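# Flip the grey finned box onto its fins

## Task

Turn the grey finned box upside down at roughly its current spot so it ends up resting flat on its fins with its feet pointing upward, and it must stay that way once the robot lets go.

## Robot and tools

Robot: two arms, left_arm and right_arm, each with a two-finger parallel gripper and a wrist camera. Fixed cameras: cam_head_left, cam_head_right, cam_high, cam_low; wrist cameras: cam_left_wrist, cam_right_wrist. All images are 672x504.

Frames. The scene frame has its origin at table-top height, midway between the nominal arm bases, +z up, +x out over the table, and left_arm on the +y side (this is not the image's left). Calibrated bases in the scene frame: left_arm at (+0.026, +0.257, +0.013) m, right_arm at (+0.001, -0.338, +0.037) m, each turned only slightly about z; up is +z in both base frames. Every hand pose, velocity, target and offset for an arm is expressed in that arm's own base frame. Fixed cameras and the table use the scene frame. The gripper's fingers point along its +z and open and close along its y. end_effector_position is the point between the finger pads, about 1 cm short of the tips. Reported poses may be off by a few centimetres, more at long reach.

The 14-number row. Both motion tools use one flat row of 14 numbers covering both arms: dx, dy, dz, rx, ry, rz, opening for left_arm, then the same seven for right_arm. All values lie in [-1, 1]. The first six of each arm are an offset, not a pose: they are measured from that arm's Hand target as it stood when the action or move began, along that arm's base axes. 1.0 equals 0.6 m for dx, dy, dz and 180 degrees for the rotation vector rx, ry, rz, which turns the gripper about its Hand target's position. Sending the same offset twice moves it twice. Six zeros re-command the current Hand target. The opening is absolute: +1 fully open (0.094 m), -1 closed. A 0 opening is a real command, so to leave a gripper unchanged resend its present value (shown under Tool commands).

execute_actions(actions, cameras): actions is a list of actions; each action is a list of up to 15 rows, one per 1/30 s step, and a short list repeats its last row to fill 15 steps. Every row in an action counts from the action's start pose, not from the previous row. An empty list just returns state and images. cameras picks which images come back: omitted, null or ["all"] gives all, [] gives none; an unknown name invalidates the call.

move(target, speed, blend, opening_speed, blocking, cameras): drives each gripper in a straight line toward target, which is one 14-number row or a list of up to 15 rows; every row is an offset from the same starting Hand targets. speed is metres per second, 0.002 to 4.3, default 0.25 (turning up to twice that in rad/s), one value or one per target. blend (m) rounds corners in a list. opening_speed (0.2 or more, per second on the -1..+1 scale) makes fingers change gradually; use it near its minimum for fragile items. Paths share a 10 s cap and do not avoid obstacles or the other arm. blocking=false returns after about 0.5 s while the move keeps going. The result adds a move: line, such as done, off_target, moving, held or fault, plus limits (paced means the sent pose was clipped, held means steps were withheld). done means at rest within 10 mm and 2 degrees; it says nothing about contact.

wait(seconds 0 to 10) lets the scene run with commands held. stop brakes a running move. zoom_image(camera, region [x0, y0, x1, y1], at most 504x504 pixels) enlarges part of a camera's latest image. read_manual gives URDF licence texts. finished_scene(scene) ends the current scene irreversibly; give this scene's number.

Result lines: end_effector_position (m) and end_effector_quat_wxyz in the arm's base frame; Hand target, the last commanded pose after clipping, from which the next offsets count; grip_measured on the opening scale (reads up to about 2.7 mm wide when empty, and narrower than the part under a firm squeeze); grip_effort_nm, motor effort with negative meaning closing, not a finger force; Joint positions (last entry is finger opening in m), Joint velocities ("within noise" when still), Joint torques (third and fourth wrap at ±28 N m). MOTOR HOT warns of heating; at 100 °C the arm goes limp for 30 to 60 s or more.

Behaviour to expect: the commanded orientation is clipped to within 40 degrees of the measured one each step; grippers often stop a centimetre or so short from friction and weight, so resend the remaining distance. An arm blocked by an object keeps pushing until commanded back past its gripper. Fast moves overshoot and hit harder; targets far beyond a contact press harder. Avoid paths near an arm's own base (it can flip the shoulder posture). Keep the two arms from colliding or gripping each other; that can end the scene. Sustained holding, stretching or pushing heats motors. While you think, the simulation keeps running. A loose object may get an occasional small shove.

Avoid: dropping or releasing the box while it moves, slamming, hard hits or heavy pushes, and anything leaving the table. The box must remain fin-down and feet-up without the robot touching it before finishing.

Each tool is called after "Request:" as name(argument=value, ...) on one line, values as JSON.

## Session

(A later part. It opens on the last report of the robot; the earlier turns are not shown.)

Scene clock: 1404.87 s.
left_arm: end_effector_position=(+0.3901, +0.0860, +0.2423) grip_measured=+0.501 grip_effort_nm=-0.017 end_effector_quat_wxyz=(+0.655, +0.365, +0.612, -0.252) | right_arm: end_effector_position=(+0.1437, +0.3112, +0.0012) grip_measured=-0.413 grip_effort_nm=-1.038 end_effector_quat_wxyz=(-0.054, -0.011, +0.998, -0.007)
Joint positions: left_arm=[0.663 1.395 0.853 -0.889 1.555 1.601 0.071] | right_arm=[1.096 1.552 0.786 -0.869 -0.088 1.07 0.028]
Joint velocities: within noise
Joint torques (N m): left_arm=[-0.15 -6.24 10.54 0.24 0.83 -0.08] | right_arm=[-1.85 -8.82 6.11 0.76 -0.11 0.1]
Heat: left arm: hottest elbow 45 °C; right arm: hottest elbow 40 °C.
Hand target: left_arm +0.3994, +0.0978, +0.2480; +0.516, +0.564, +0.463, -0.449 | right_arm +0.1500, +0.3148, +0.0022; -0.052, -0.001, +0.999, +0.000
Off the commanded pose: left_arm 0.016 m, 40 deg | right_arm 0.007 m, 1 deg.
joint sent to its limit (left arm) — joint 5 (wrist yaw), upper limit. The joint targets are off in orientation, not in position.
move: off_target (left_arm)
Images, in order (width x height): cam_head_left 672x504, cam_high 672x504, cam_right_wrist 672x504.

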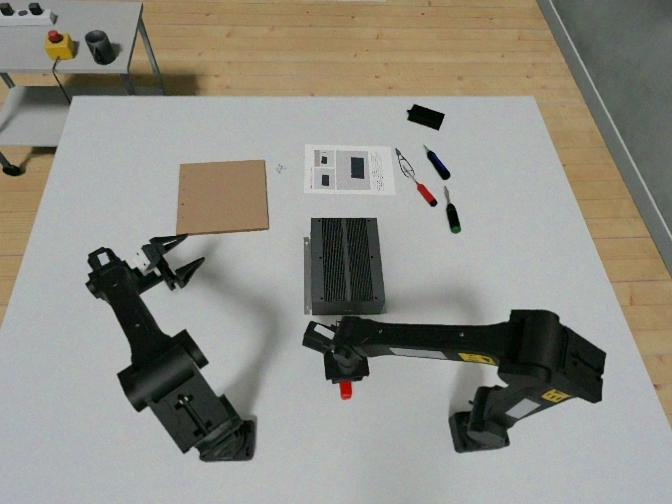

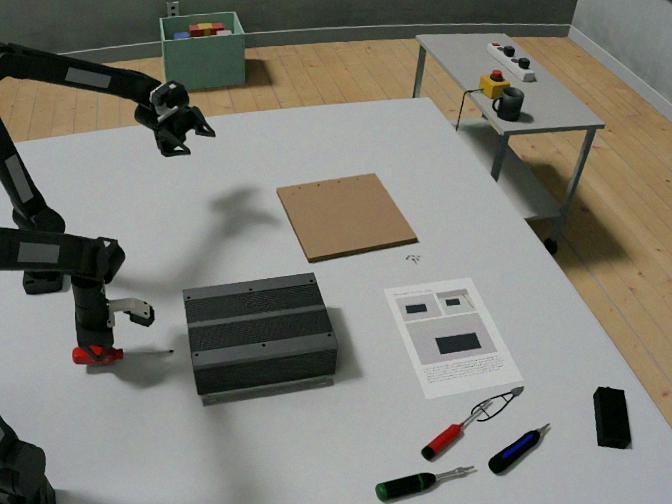

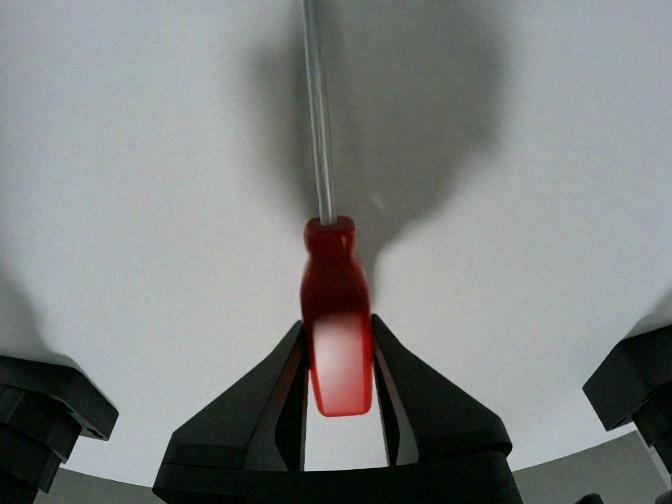

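Request:
move(target=[0,0,0,0,0,0,0.5,0,0,-0.025,0,0,0,-0.6], speed=0.06)

Scene clock: 1443.73 s.
left_arm: end_effector_position=(+0.3895, +0.0856, +0.2415) grip_measured=+0.501 grip_effort_nm=-0.022 end_effector_quat_wxyz=(+0.654, +0.364, +0.612, -0.253) | right_arm: end_effector_position=(+0.1470, +0.3177, -0.0066) grip_measured=-0.413 grip_effort_nm=-1.043 end_effector_quat_wxyz=(-0.048, -0.011, +0.999, +0.004)
Joint positions: left_arm=[0.663 1.397 0.854 -0.903 1.555 1.614 0.071] | right_arm=[1.096 1.571 0.783 -0.821 -0.088 1.073 0.028]
Joint velocities: within noise
Joint torques (N m): left_arm=[-0.03 -6.42 10.74 0.38 0.83 -0.06] | right_arm=[-1.61 -7.47 5.15 0.77 -0.16 0.02]
Heat: left arm: hottest elbow 48 °C; right arm: hottest elbow 40 °C.
Hand target: left_arm +0.3995, +0.0978, +0.2481; +0.516, +0.564, +0.463, -0.449 | right_arm +0.1500, +0.3149, -0.0127; -0.052, -0.001, +0.999, +0.000
Off the commanded pose: left_arm 0.017 m, 40 deg | right_arm 0.007 m, 1 deg.
joint sent to its limit (left arm) — joint 5 (wrist yaw), upper limit. The joint targets are off in orientation, not in position.
move: off_target (left_arm)

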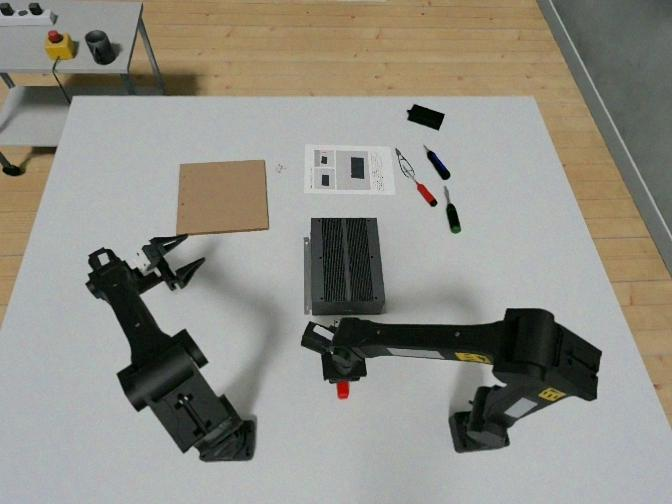

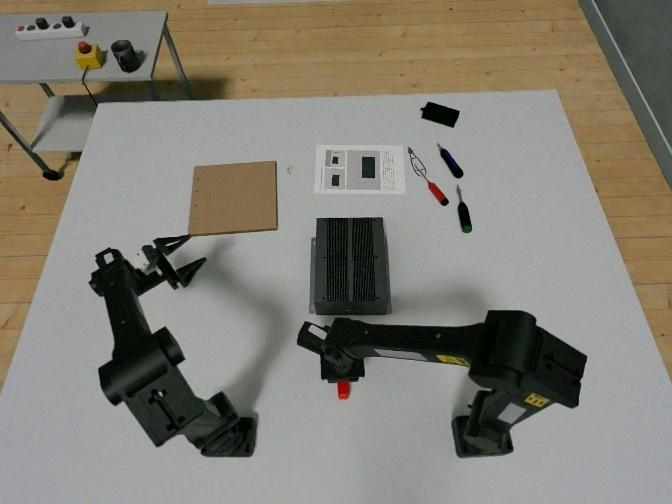

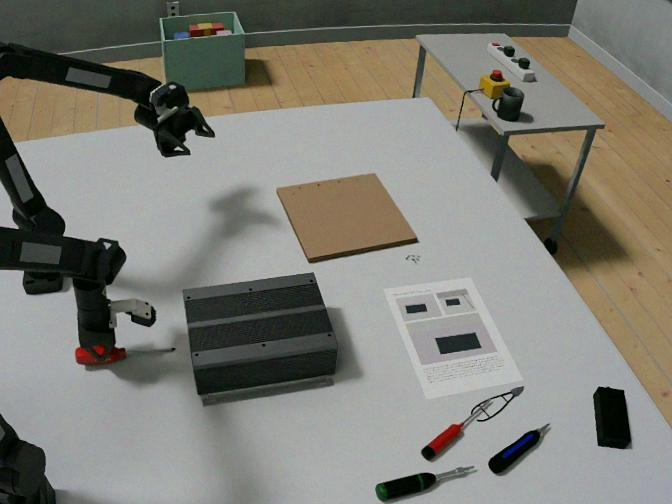

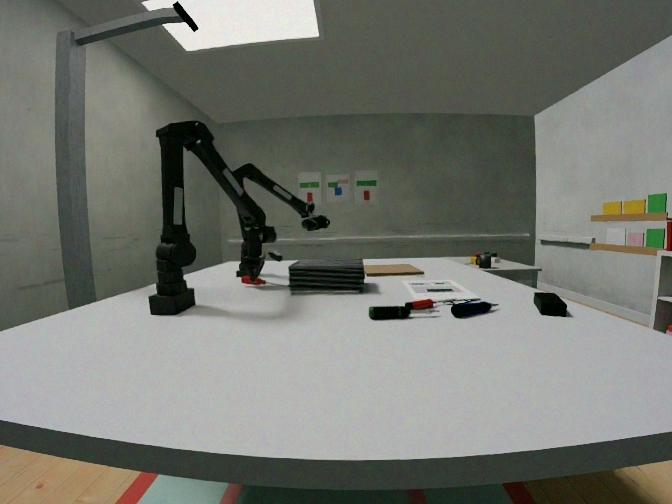

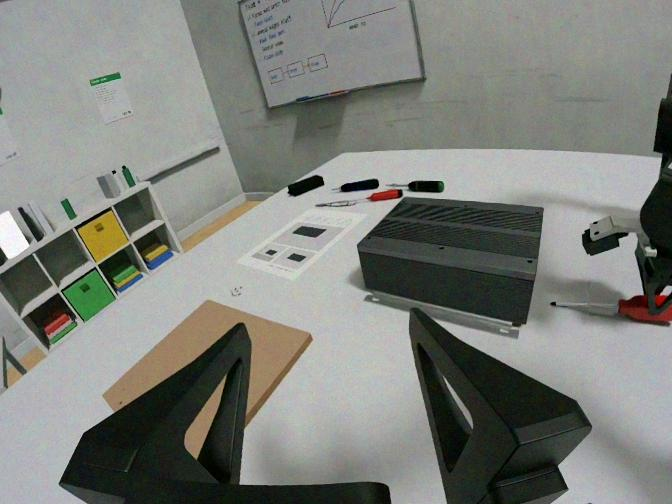

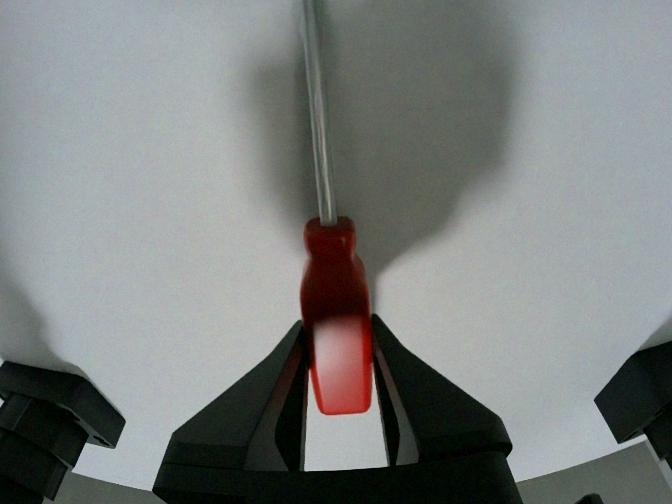

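Request:
move(target=[[0,0,0,0,0,0,0.5,0,0,-0.008,0,0,0,-0.6],[0,0,0,0,0,0,0.5,0,0,-0.008,0,0,0,0.0],[0,0,0,0,0,0,0.5,0,0,0.15,0,0,0,0.0]], speed=0.1)

Request:
move(target=[0,0,0,0,0,0,0.5,0,0,0,0,0,-0.97,0.0], speed=0.6)

Scene clock: 1466.13 s.
left_arm: end_effector_position=(+0.3902, +0.0861, +0.2425) grip_measured=+0.501 grip_effort_nm=-0.022 end_effector_quat_wxyz=(+0.655, +0.365, +0.612, -0.253) | right_arm: end_effector_position=(+0.1389, +0.3018, +0.0623) grip_measured=-0.002 grip_effort_nm=0.071 end_effector_quat_wxyz=(-0.059, -0.009, +0.998, -0.019)
Joint positions: left_arm=[0.663 1.406 0.866 -0.952 1.555 1.661 0.071] | right_arm=[1.096 1.424 0.846 -1.082 -0.088 1.074 0.047]
Joint velocities: within noise
Joint torques (N m): left_arm=[-0.21 -6.48 10.62 0.28 0.84 -0.11] | right_arm=[-1.61 -9.11 9.31 0.13 -0.13 0.02]
Heat: left arm: hottest elbow 49 °C; right arm: hottest elbow 38 °C.
Hand target: left_arm +0.3995, +0.0978, +0.2480; +0.516, +0.564, +0.463, -0.449 | right_arm +0.1500, +0.3148, +0.0773; -0.052, -0.001, +0.999, +0.000
Off the commanded pose: left_arm 0.016 m, 40 deg | right_arm 0.023 m, 2 deg.
joint sent to its limit (left arm) — joint 5 (wrist yaw), upper limit. The joint targets are off in orientation, not in position.
move: off_target (left_arm, right_arm)

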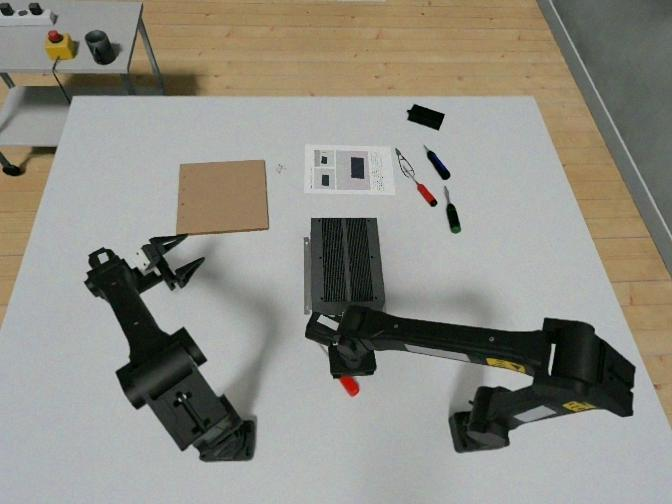

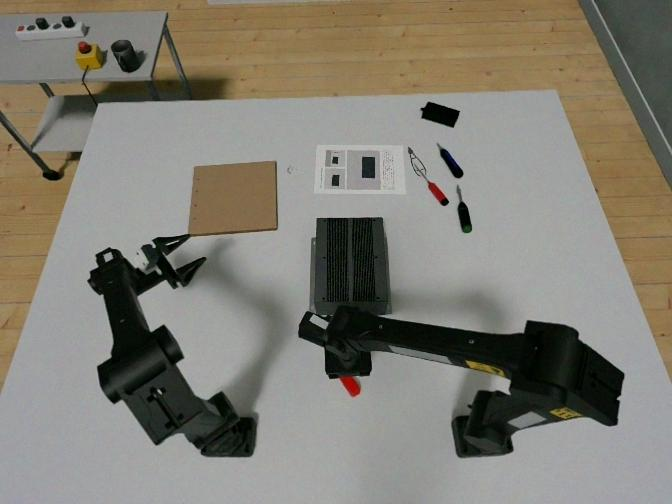

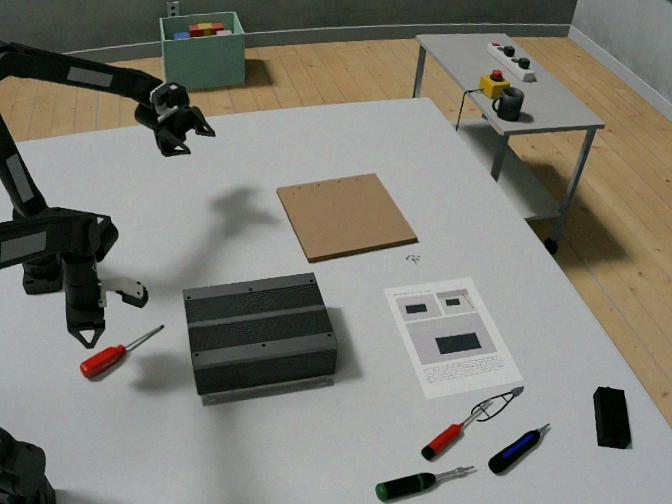

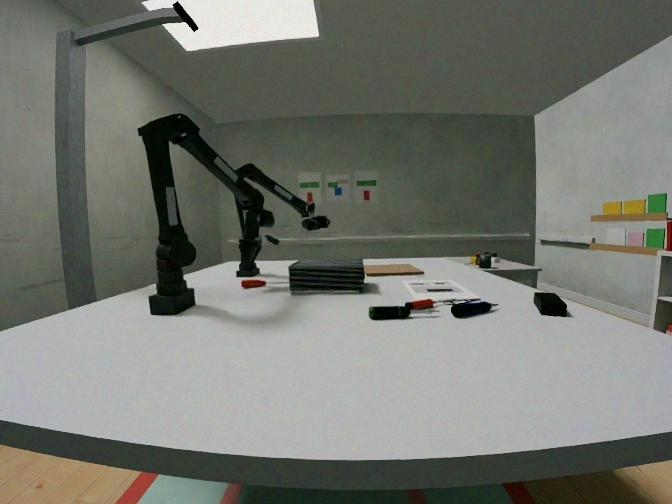

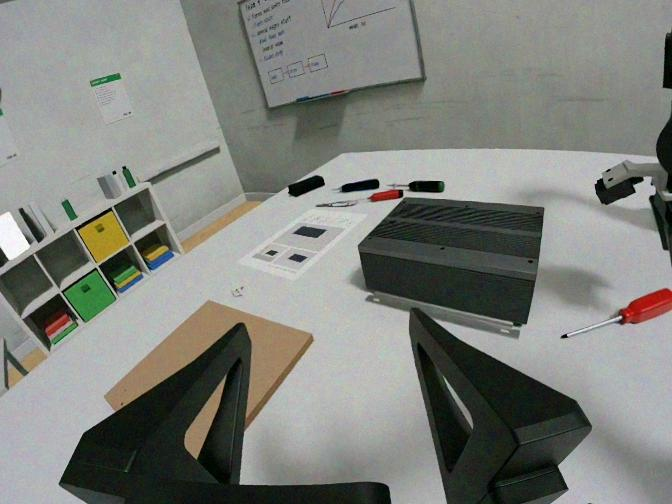

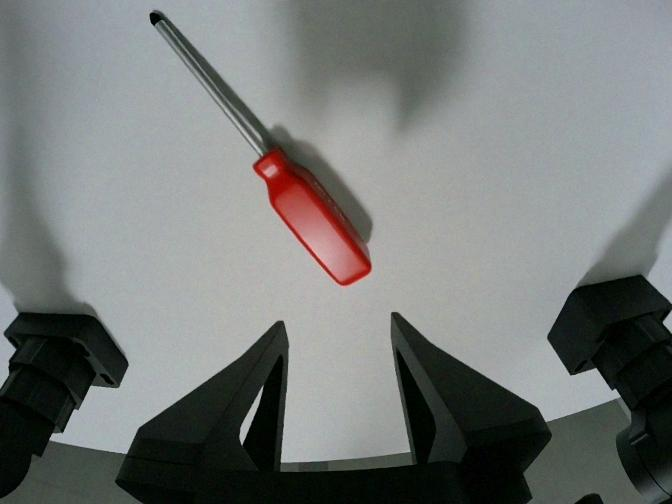

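Scene clock: 1471.17 s.
left_arm: end_effector_position=(+0.3894, +0.0940, +0.2453) grip_measured=+0.501 grip_effort_nm=-0.022 end_effector_quat_wxyz=(+0.488, +0.442, +0.693, -0.294) | right_arm: end_effector_position=(+0.1445, +0.3231, +0.0952) grip_measured=-0.001 grip_effort_nm=0.071 end_effector_quat_wxyz=(-0.539, +0.655, +0.478, -0.229)
Joint positions: left_arm=[0.644 1.529 1.154 -1.648 1.17 2.081 0.071] | right_arm=[0.701 1.785 0.946 -1.509 -1.114 2.082 0.047]
Joint velocities: within noise
Joint torques (N m): left_arm=[-1.79 -8.12 10.41 -0.61 0.54 -0.06] | right_arm=[-3.14 -5.48 3.49 -1.17 -0.63 0.13]
Heat: left arm: hottest elbow 48 °C; right arm: hottest elbow 38 °C.
Hand target: left_arm +0.3995, +0.0979, +0.2481; +0.516, +0.564, +0.463, -0.449 | right_arm +0.1501, +0.3148, +0.0773; -0.343, +0.873, +0.326, -0.122
Off the commanded pose: left_arm 0.011 m, 35 deg | right_arm 0.020 m, 97 deg; orientation clipped.
joint sent to its limit (left arm) — joint 6 (wrist roll), upper limit. The joint targets are off in orientation, not in position.
joint sent to its limit (right arm) — joint 6 (wrist roll), upper limit. The joint targets are off in orientation, not in position.
move: off_target (left_arm, right_arm); limits=paced

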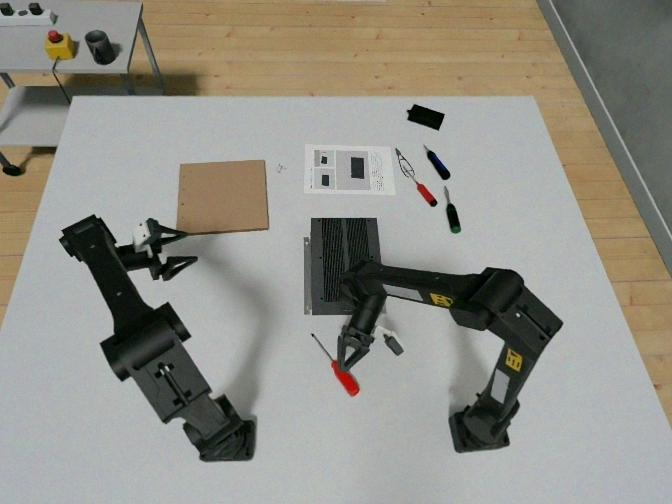

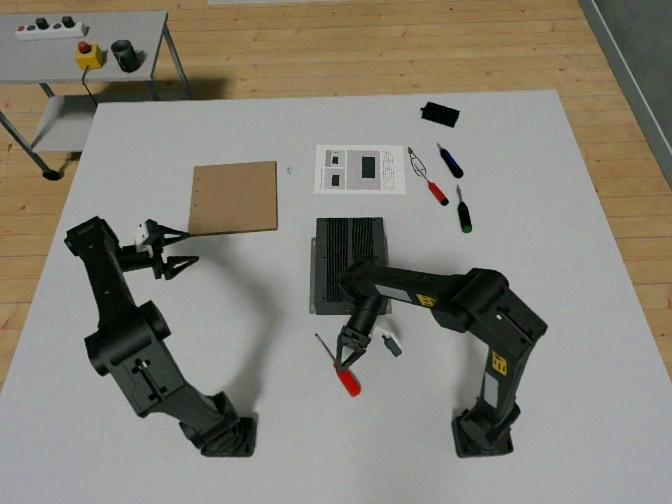

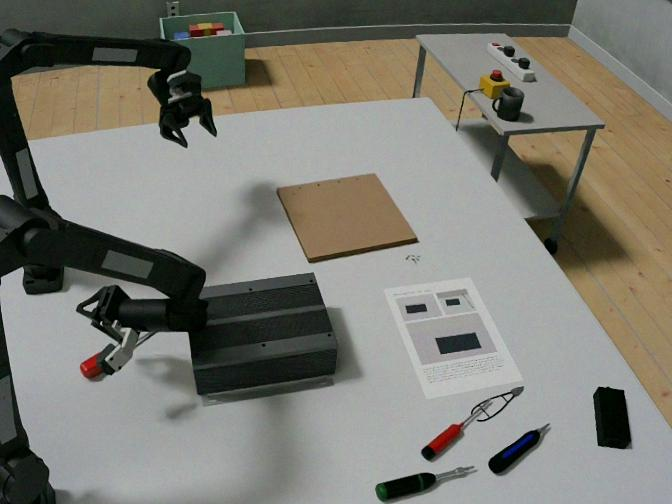

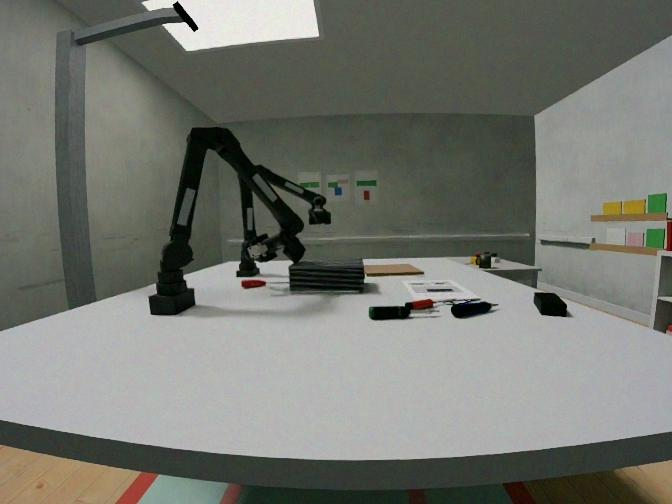

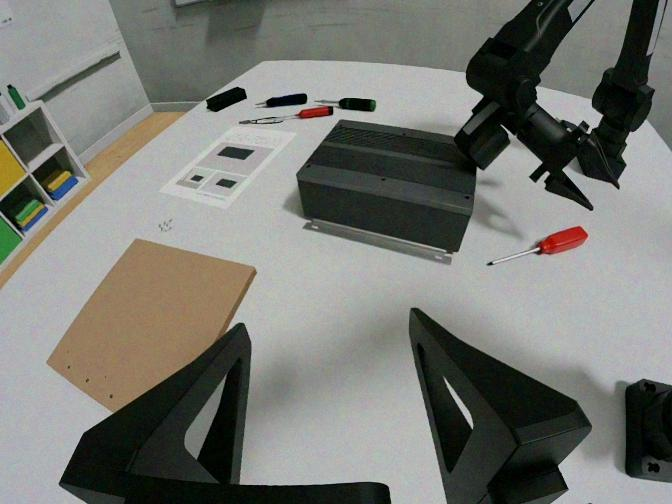

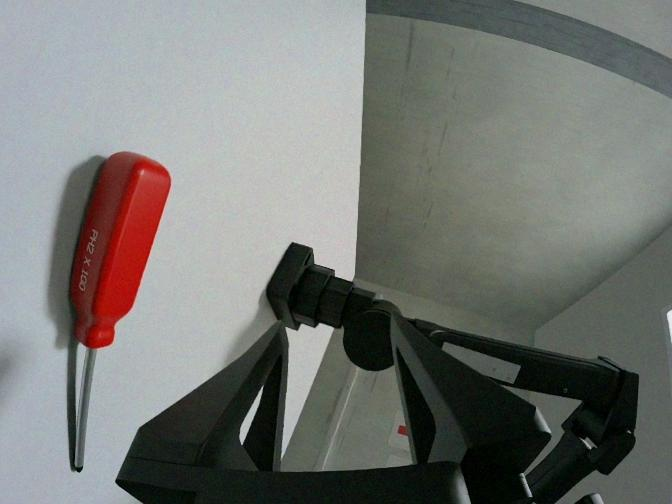

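Request:
move(target=[0,0,0,0,0,0,0.5,-0.05,-0.05,0.1,0.102,-0.286,0.729,0.0], speed=0.5)

Scene clock: 1505.33 s.
left_arm: end_effector_position=(+0.3895, +0.0938, +0.2454) grip_measured=+0.501 grip_effort_nm=-0.017 end_effector_quat_wxyz=(+0.485, +0.443, +0.694, -0.295) | right_arm: end_effector_position=(+0.1220, +0.2805, +0.1340) grip_measured=-0.001 grip_effort_nm=0.061 end_effector_quat_wxyz=(-0.006, +0.010, +1.000, -0.009)
Joint positions: left_arm=[0.643 1.531 1.158 -1.653 1.165 2.081 0.071] | right_arm=[1.16 1.21 0.865 -1.247 -0.003 1.18 0.047]
Joint velocities: within noise
Joint torques (N m): left_arm=[-1.73 -8.23 10.43 -0.61 0.53 -0.06] | right_arm=[0.5 -6.65 7.43 1.01 0.21 -0.06]
Heat: left arm: hottest elbow 49 °C; right arm: hottest elbow 37 °C.
Hand target: left_arm +0.3995, +0.0978, +0.2481; +0.516, +0.564, +0.463, -0.449 | right_arm +0.1201, +0.2847, +0.1373; +0.000, -0.001, +1.000, +0.000
Off the commanded pose: left_arm 0.011 m, 35 deg | right_arm 0.006 m, 2 deg.
joint sent to its limit (left arm) — joint 6 (wrist roll), upper limit. The joint targets are off in orientation, not in position.
move: off_target (left_arm)

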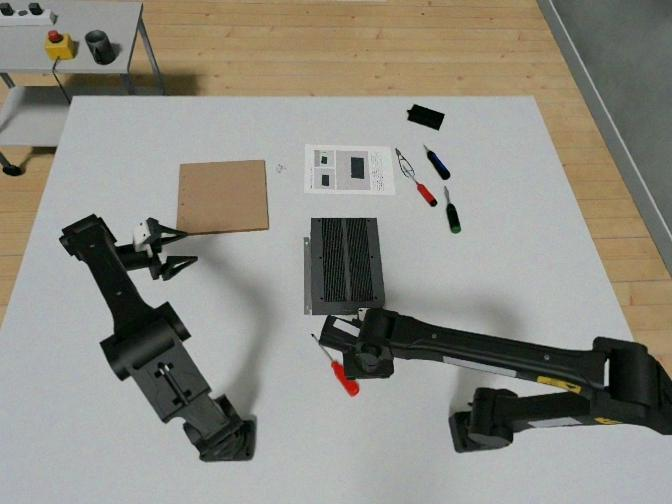

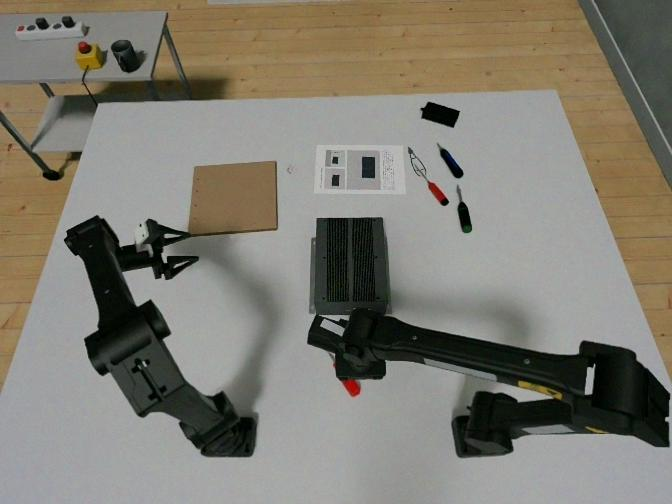

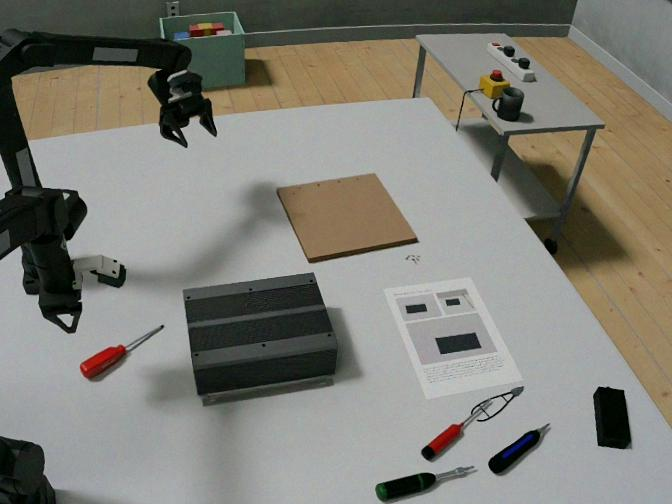

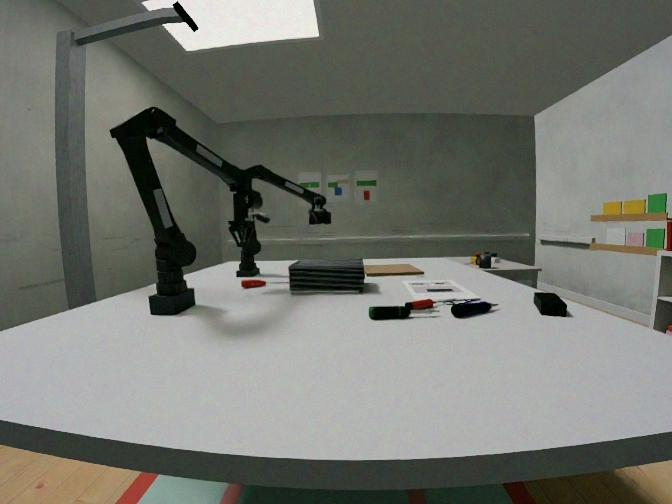

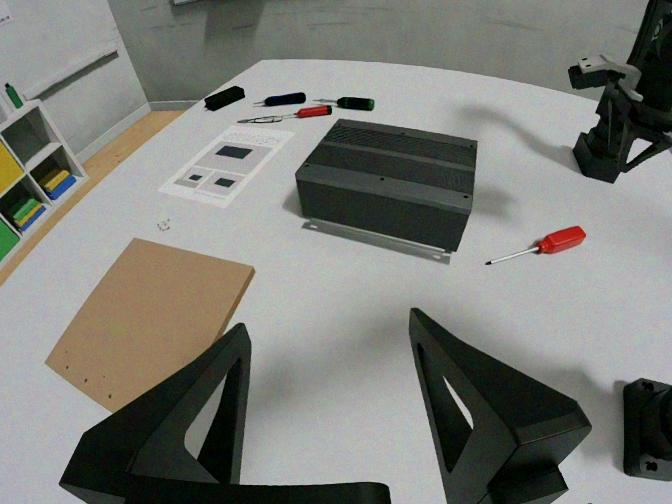

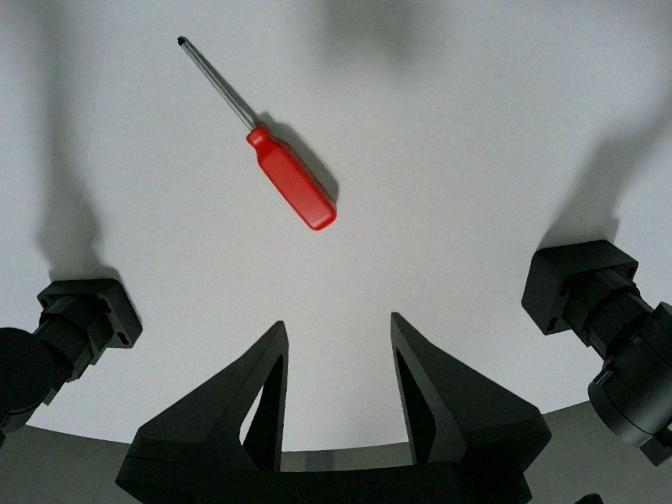

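Request:
move(target=[[0,0,0,0,0,0,0.5,0.041,0.044,-0.13,0.07,-0.2435,0.169,0.3],[0,0,0,0,0,0,0.5,0.041,0.044,-0.255,0.07,-0.2435,0.169,0.3]], speed=[0.25,0.1], cameras=["cam_right_wrist","cam_head_left","cam_high"])

Scene clock: 1524.47 s.
left_arm: end_effector_position=(+0.3894, +0.0936, +0.2454) grip_measured=+0.501 grip_effort_nm=-0.017 end_effector_quat_wxyz=(+0.485, +0.443, +0.694, -0.296) | right_arm: end_effector_position=(+0.1479, +0.3079, -0.0147) grip_measured=+0.298 grip_effort_nm=0.071 end_effector_quat_wxyz=(+0.367, -0.249, +0.891, +0.103)
Joint positions: left_arm=[0.642 1.531 1.158 -1.654 1.165 2.081 0.071] | right_arm=[1.394 1.454 0.325 0.138 0.556 0.679 0.061]
Joint velocities: within noise
Joint torques (N m): left_arm=[-1.55 -8.23 10.4 -0.58 0.53 -0.07] | right_arm=[0.26 -4.72 4.14 2 0.4 -0.11]
Heat: left arm: hottest elbow 47 °C; right arm: hottest elbow 38 °C.
Hand target: left_arm +0.3994, +0.0979, +0.2481; +0.516, +0.564, +0.463, -0.449 | right_arm +0.1447, +0.3111, -0.0158; +0.368, -0.257, +0.887, +0.105
Off the commanded pose: left_arm 0.011 m, 35 deg | right_arm 0.005 m, 1 deg.
joint sent to its limit (left arm) — joint 6 (wrist roll), upper limit. The joint targets are off in orientation, not in position.
move: off_target (left_arm)
Images, in order (width x height): cam_head_left 672x504, cam_high 672x504, cam_right_wrist 672x504.

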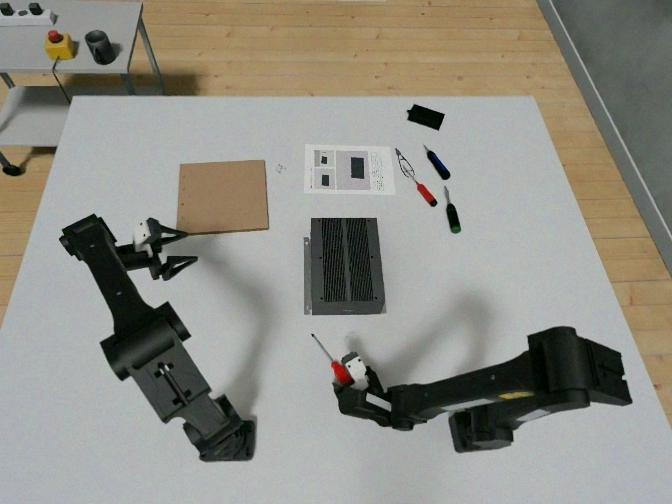

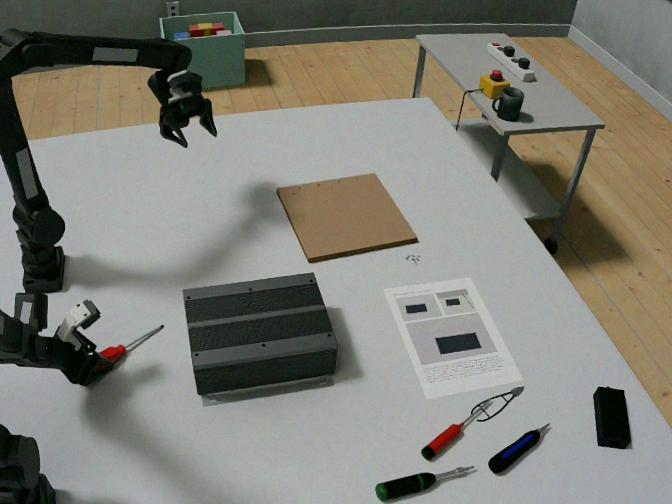

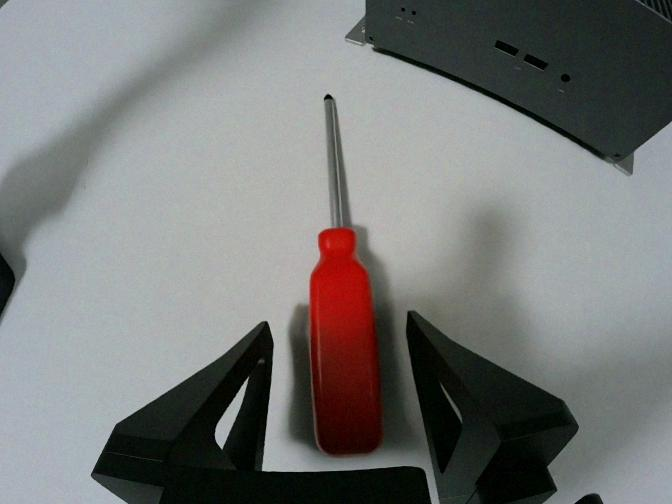

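Request:
move(target=[[0,0,0,0,0,0,0.5,0,0,-0.013,0,0,0,0.3],[0,0,0,0,0,0,0.5,0,0,-0.013,0,0,0,-0.6],[0,0,0,0,0,0,0.5,0,0,0.05,0,0,0,-0.6],[0,0,0,0,0,0,0.5,0,-0.02,0.05,0,0,-0.178,-0.6]], speed=[0.06,0.06,0.15,0.2], cameras=["cam_right_wrist","cam_head_left","cam_high","cam_left_wrist"])

Scene clock: 1535.53 s.
left_arm: end_effector_position=(+0.3894, +0.0937, +0.2453) grip_measured=+0.501 grip_effort_nm=-0.017 end_effector_quat_wxyz=(+0.485, +0.442, +0.694, -0.296) | right_arm: end_effector_position=(+0.1468, +0.2821, +0.0078) grip_measured=-0.407 grip_effort_nm=-1.043 end_effector_quat_wxyz=(+0.379, -0.003, +0.925, -0.013)
Joint positions: left_arm=[0.642 1.531 1.158 -1.654 1.165 2.081 0.071] | right_arm=[1.481 1.49 0.545 -0.569 0.776 1.45 0.028]
Joint velocities: within noise
Joint torques (N m): left_arm=[-1.61 -8.29 10.43 -0.57 0.53 -0.08] | right_arm=[0.32 -5.89 7.15 0.24 0.78 0.04]
Heat: left arm: hottest elbow 46 °C; right arm: hottest elbow 38 °C.
Hand target: left_arm +0.3995, +0.0979, +0.2480; +0.516, +0.563, +0.463, -0.449 | right_arm +0.1447, +0.2992, +0.0143; +0.383, -0.002, +0.924, +0.000
Off the commanded pose: left_arm 0.011 m, 35 deg | right_arm 0.018 m, 2 deg.
joint sent to its limit (left arm) — joint 6 (wrist roll), upper limit. The joint targets are off in orientation, not in position.
move: off_target (left_arm, right_arm)
Images, in order (width x height): cam_head_left 672x504, cam_high 672x504, cam_left_wrist 672x504, cam_right_wrist 672x504.

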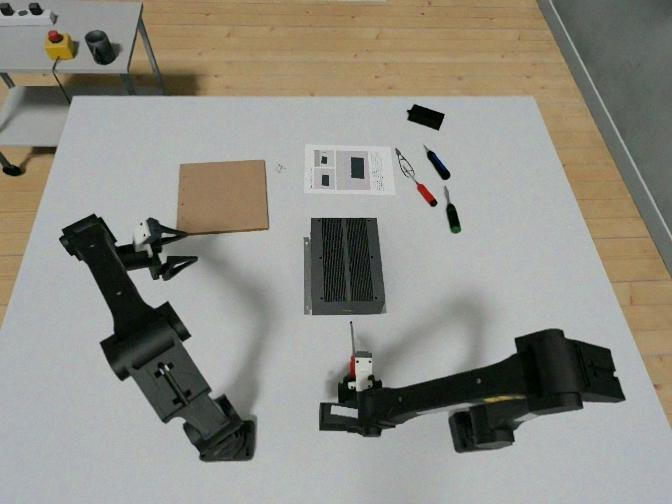

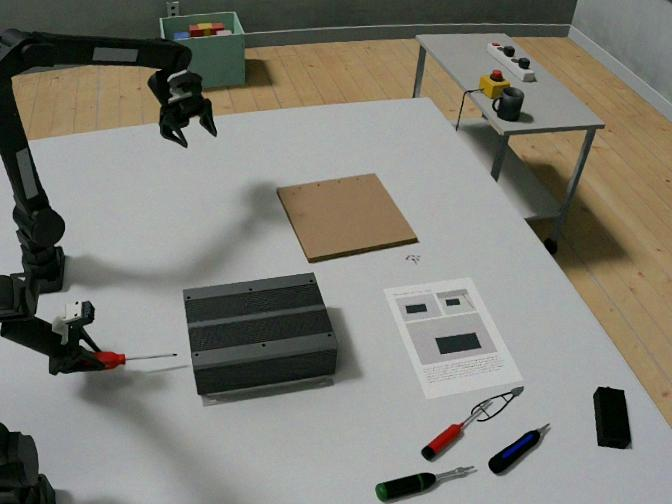

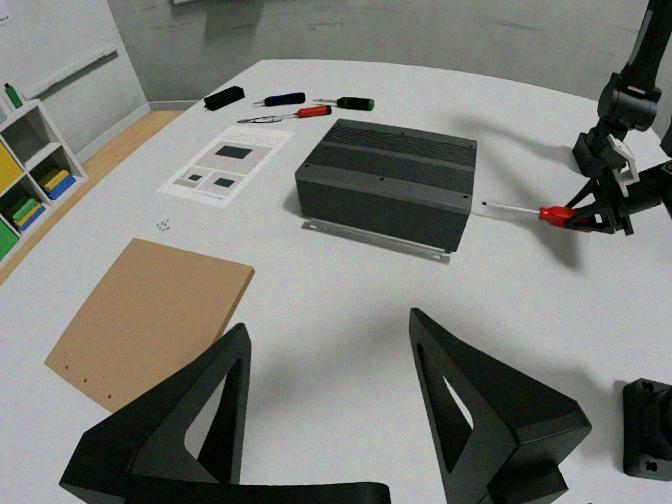

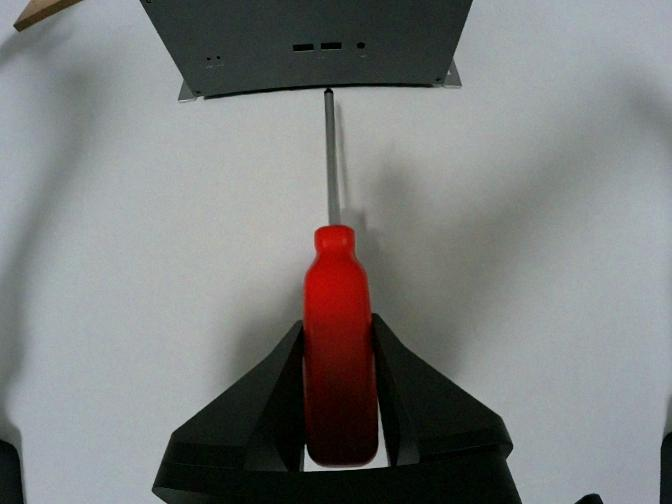

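Request:
move(target=[0,0,0,0,0,0,0.5,0,0,-0.044,0,0.034,0,-0.6], speed=0.06, cameras=["cam_right_wrist","cam_high","cam_low"])

Request:
zoom_image(camera="cam_high", region=[60, 280, 260, 430])

Scene clock: 1544.57 s.
left_arm: end_effector_position=(+0.3895, +0.0935, +0.2453) grip_measured=+0.501 grip_effort_nm=-0.022 end_effector_quat_wxyz=(+0.485, +0.443, +0.694, -0.296) | right_arm: end_effector_position=(+0.1407, +0.2883, -0.0117) grip_measured=-0.407 grip_effort_nm=-1.038 end_effector_quat_wxyz=(+0.339, -0.007, +0.941, -0.006)
Joint positions: left_arm=[0.642 1.531 1.158 -1.654 1.165 2.081 0.071] | right_arm=[1.465 1.526 0.546 -0.512 0.687 1.423 0.028]
Joint velocities: within noise
Joint torques (N m): left_arm=[-1.55 -8.12 10.43 -0.61 0.53 -0.06] | right_arm=[-1.9 -5.77 6.23 1.02 -0.11 -0.15]
Heat: left arm: hottest elbow 46 °C; right arm: hottest elbow 39 °C.
Hand target: left_arm +0.3995, +0.0978, +0.2480; +0.516, +0.564, +0.463, -0.449 | right_arm +0.1447, +0.2993, -0.0120; +0.333, -0.002, +0.943, +0.000
Off the commanded pose: left_arm 0.011 m, 35 deg | right_arm 0.012 m, 1 deg.
joint sent to its limit (left arm) — joint 6 (wrist roll), upper limit. The joint targets are off in orientation, not in position.
move: off_target (left_arm, right_arm)
Images, in order (width x height): cam_high 672x504, cam_low 672x504, cam_right_wrist 672x504.

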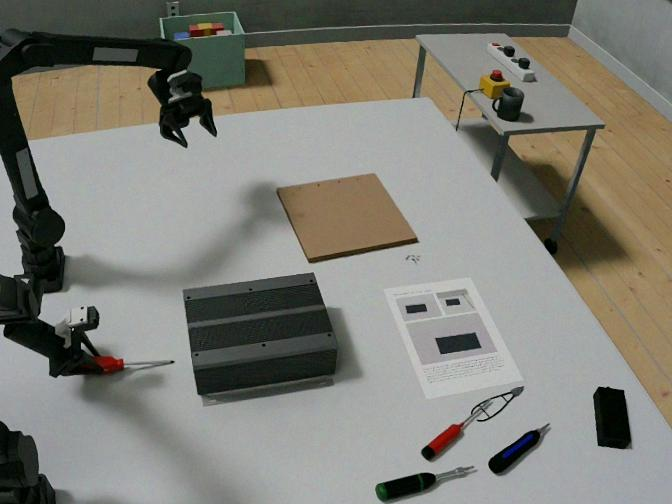

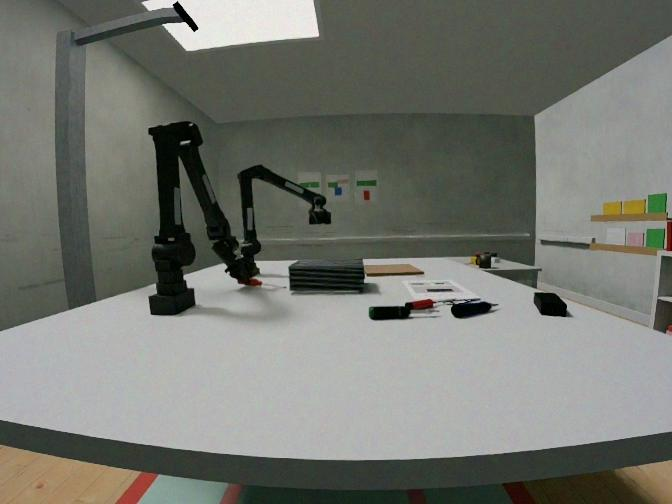

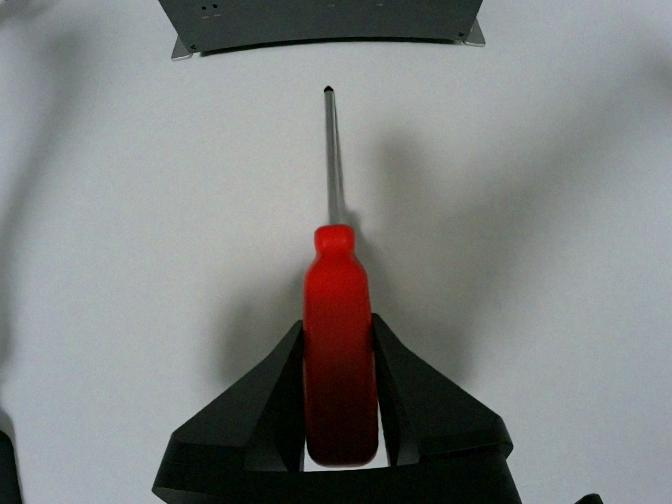

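Scaled by 2.520.

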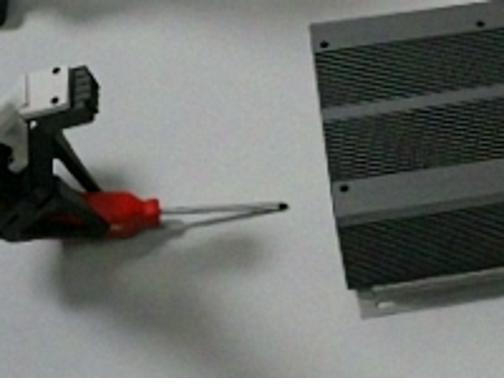

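Request:
move(target=[[0,0,0,0,0,0,0.5,0,-0.0,-0.006,0,0,0,-0.6],[0,0,0,0,0,0,0.5,0.12,-0.01,-0.006,0,0,0,-0.6]], speed=0.06, cameras=["cam_right_wrist","cam_high","cam_low"])

Request:
zoom_image(camera="cam_high", region=[60, 280, 260, 430])

Scene clock: 1554.93 s.
left_arm: end_effector_position=(+0.3895, +0.0935, +0.2453) grip_measured=+0.501 grip_effort_nm=-0.022 end_effector_quat_wxyz=(+0.485, +0.443, +0.694, -0.296) | right_arm: end_effector_position=(+0.2088, +0.2881, -0.0137) grip_measured=-0.407 grip_effort_nm=-1.038 end_effector_quat_wxyz=(+0.337, -0.005, +0.942, -0.003)
Joint positions: left_arm=[0.642 1.531 1.158 -1.654 1.165 2.081 0.071] | right_arm=[1.239 1.541 0.546 -0.318 0.644 1.143 0.028]
Joint velocities: within noise
Joint torques (N m): left_arm=[-1.49 -8.18 10.41 -0.62 0.53 -0.08] | right_arm=[-2.55 -6.48 5.76 1.72 -0.14 -0.21]
Heat: left arm: hottest elbow 46 °C; right arm: hottest elbow 39 °C.
Hand target: left_arm +0.3995, +0.0978, +0.2480; +0.516, +0.564, +0.463, -0.449 | right_arm +0.2167, +0.2933, -0.0157; +0.333, -0.002, +0.943, +0.000
Off the commanded pose: left_arm 0.011 m, 35 deg | right_arm 0.010 m, 1 deg.
joint sent to its limit (left arm) — joint 6 (wrist roll), upper limit. The joint targets are off in orientation, not in position.
move: off_target (left_arm)
Images, in order (width x height): cam_high 672x504, cam_low 672x504, cam_right_wrist 672x504.

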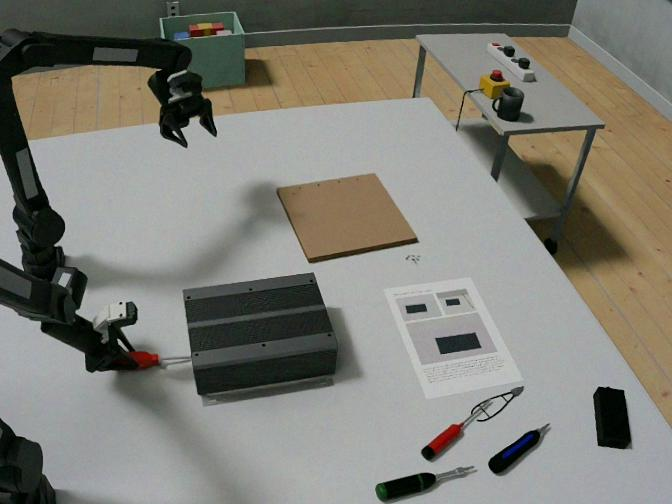

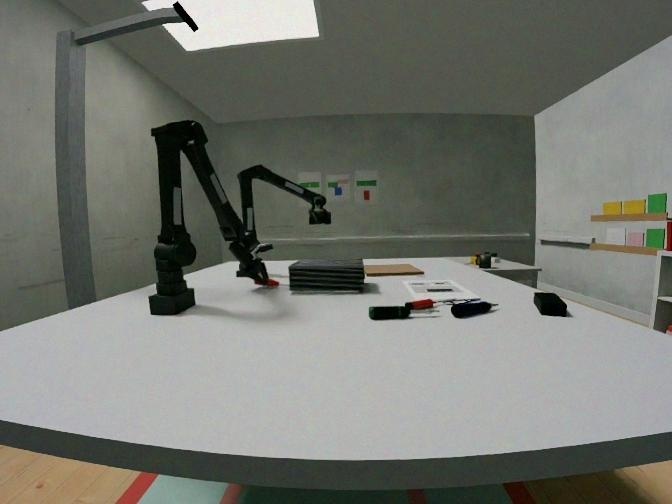

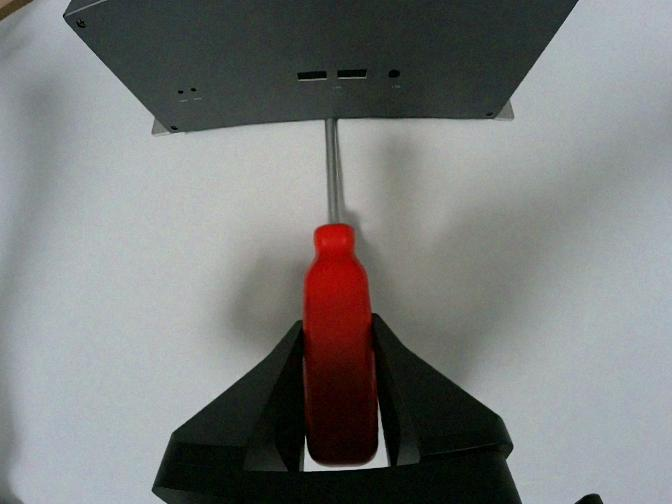

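Scaled by 2.520.

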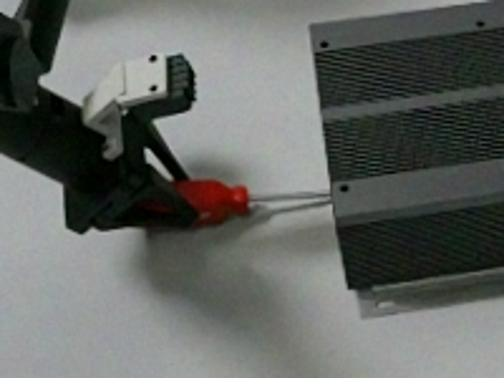

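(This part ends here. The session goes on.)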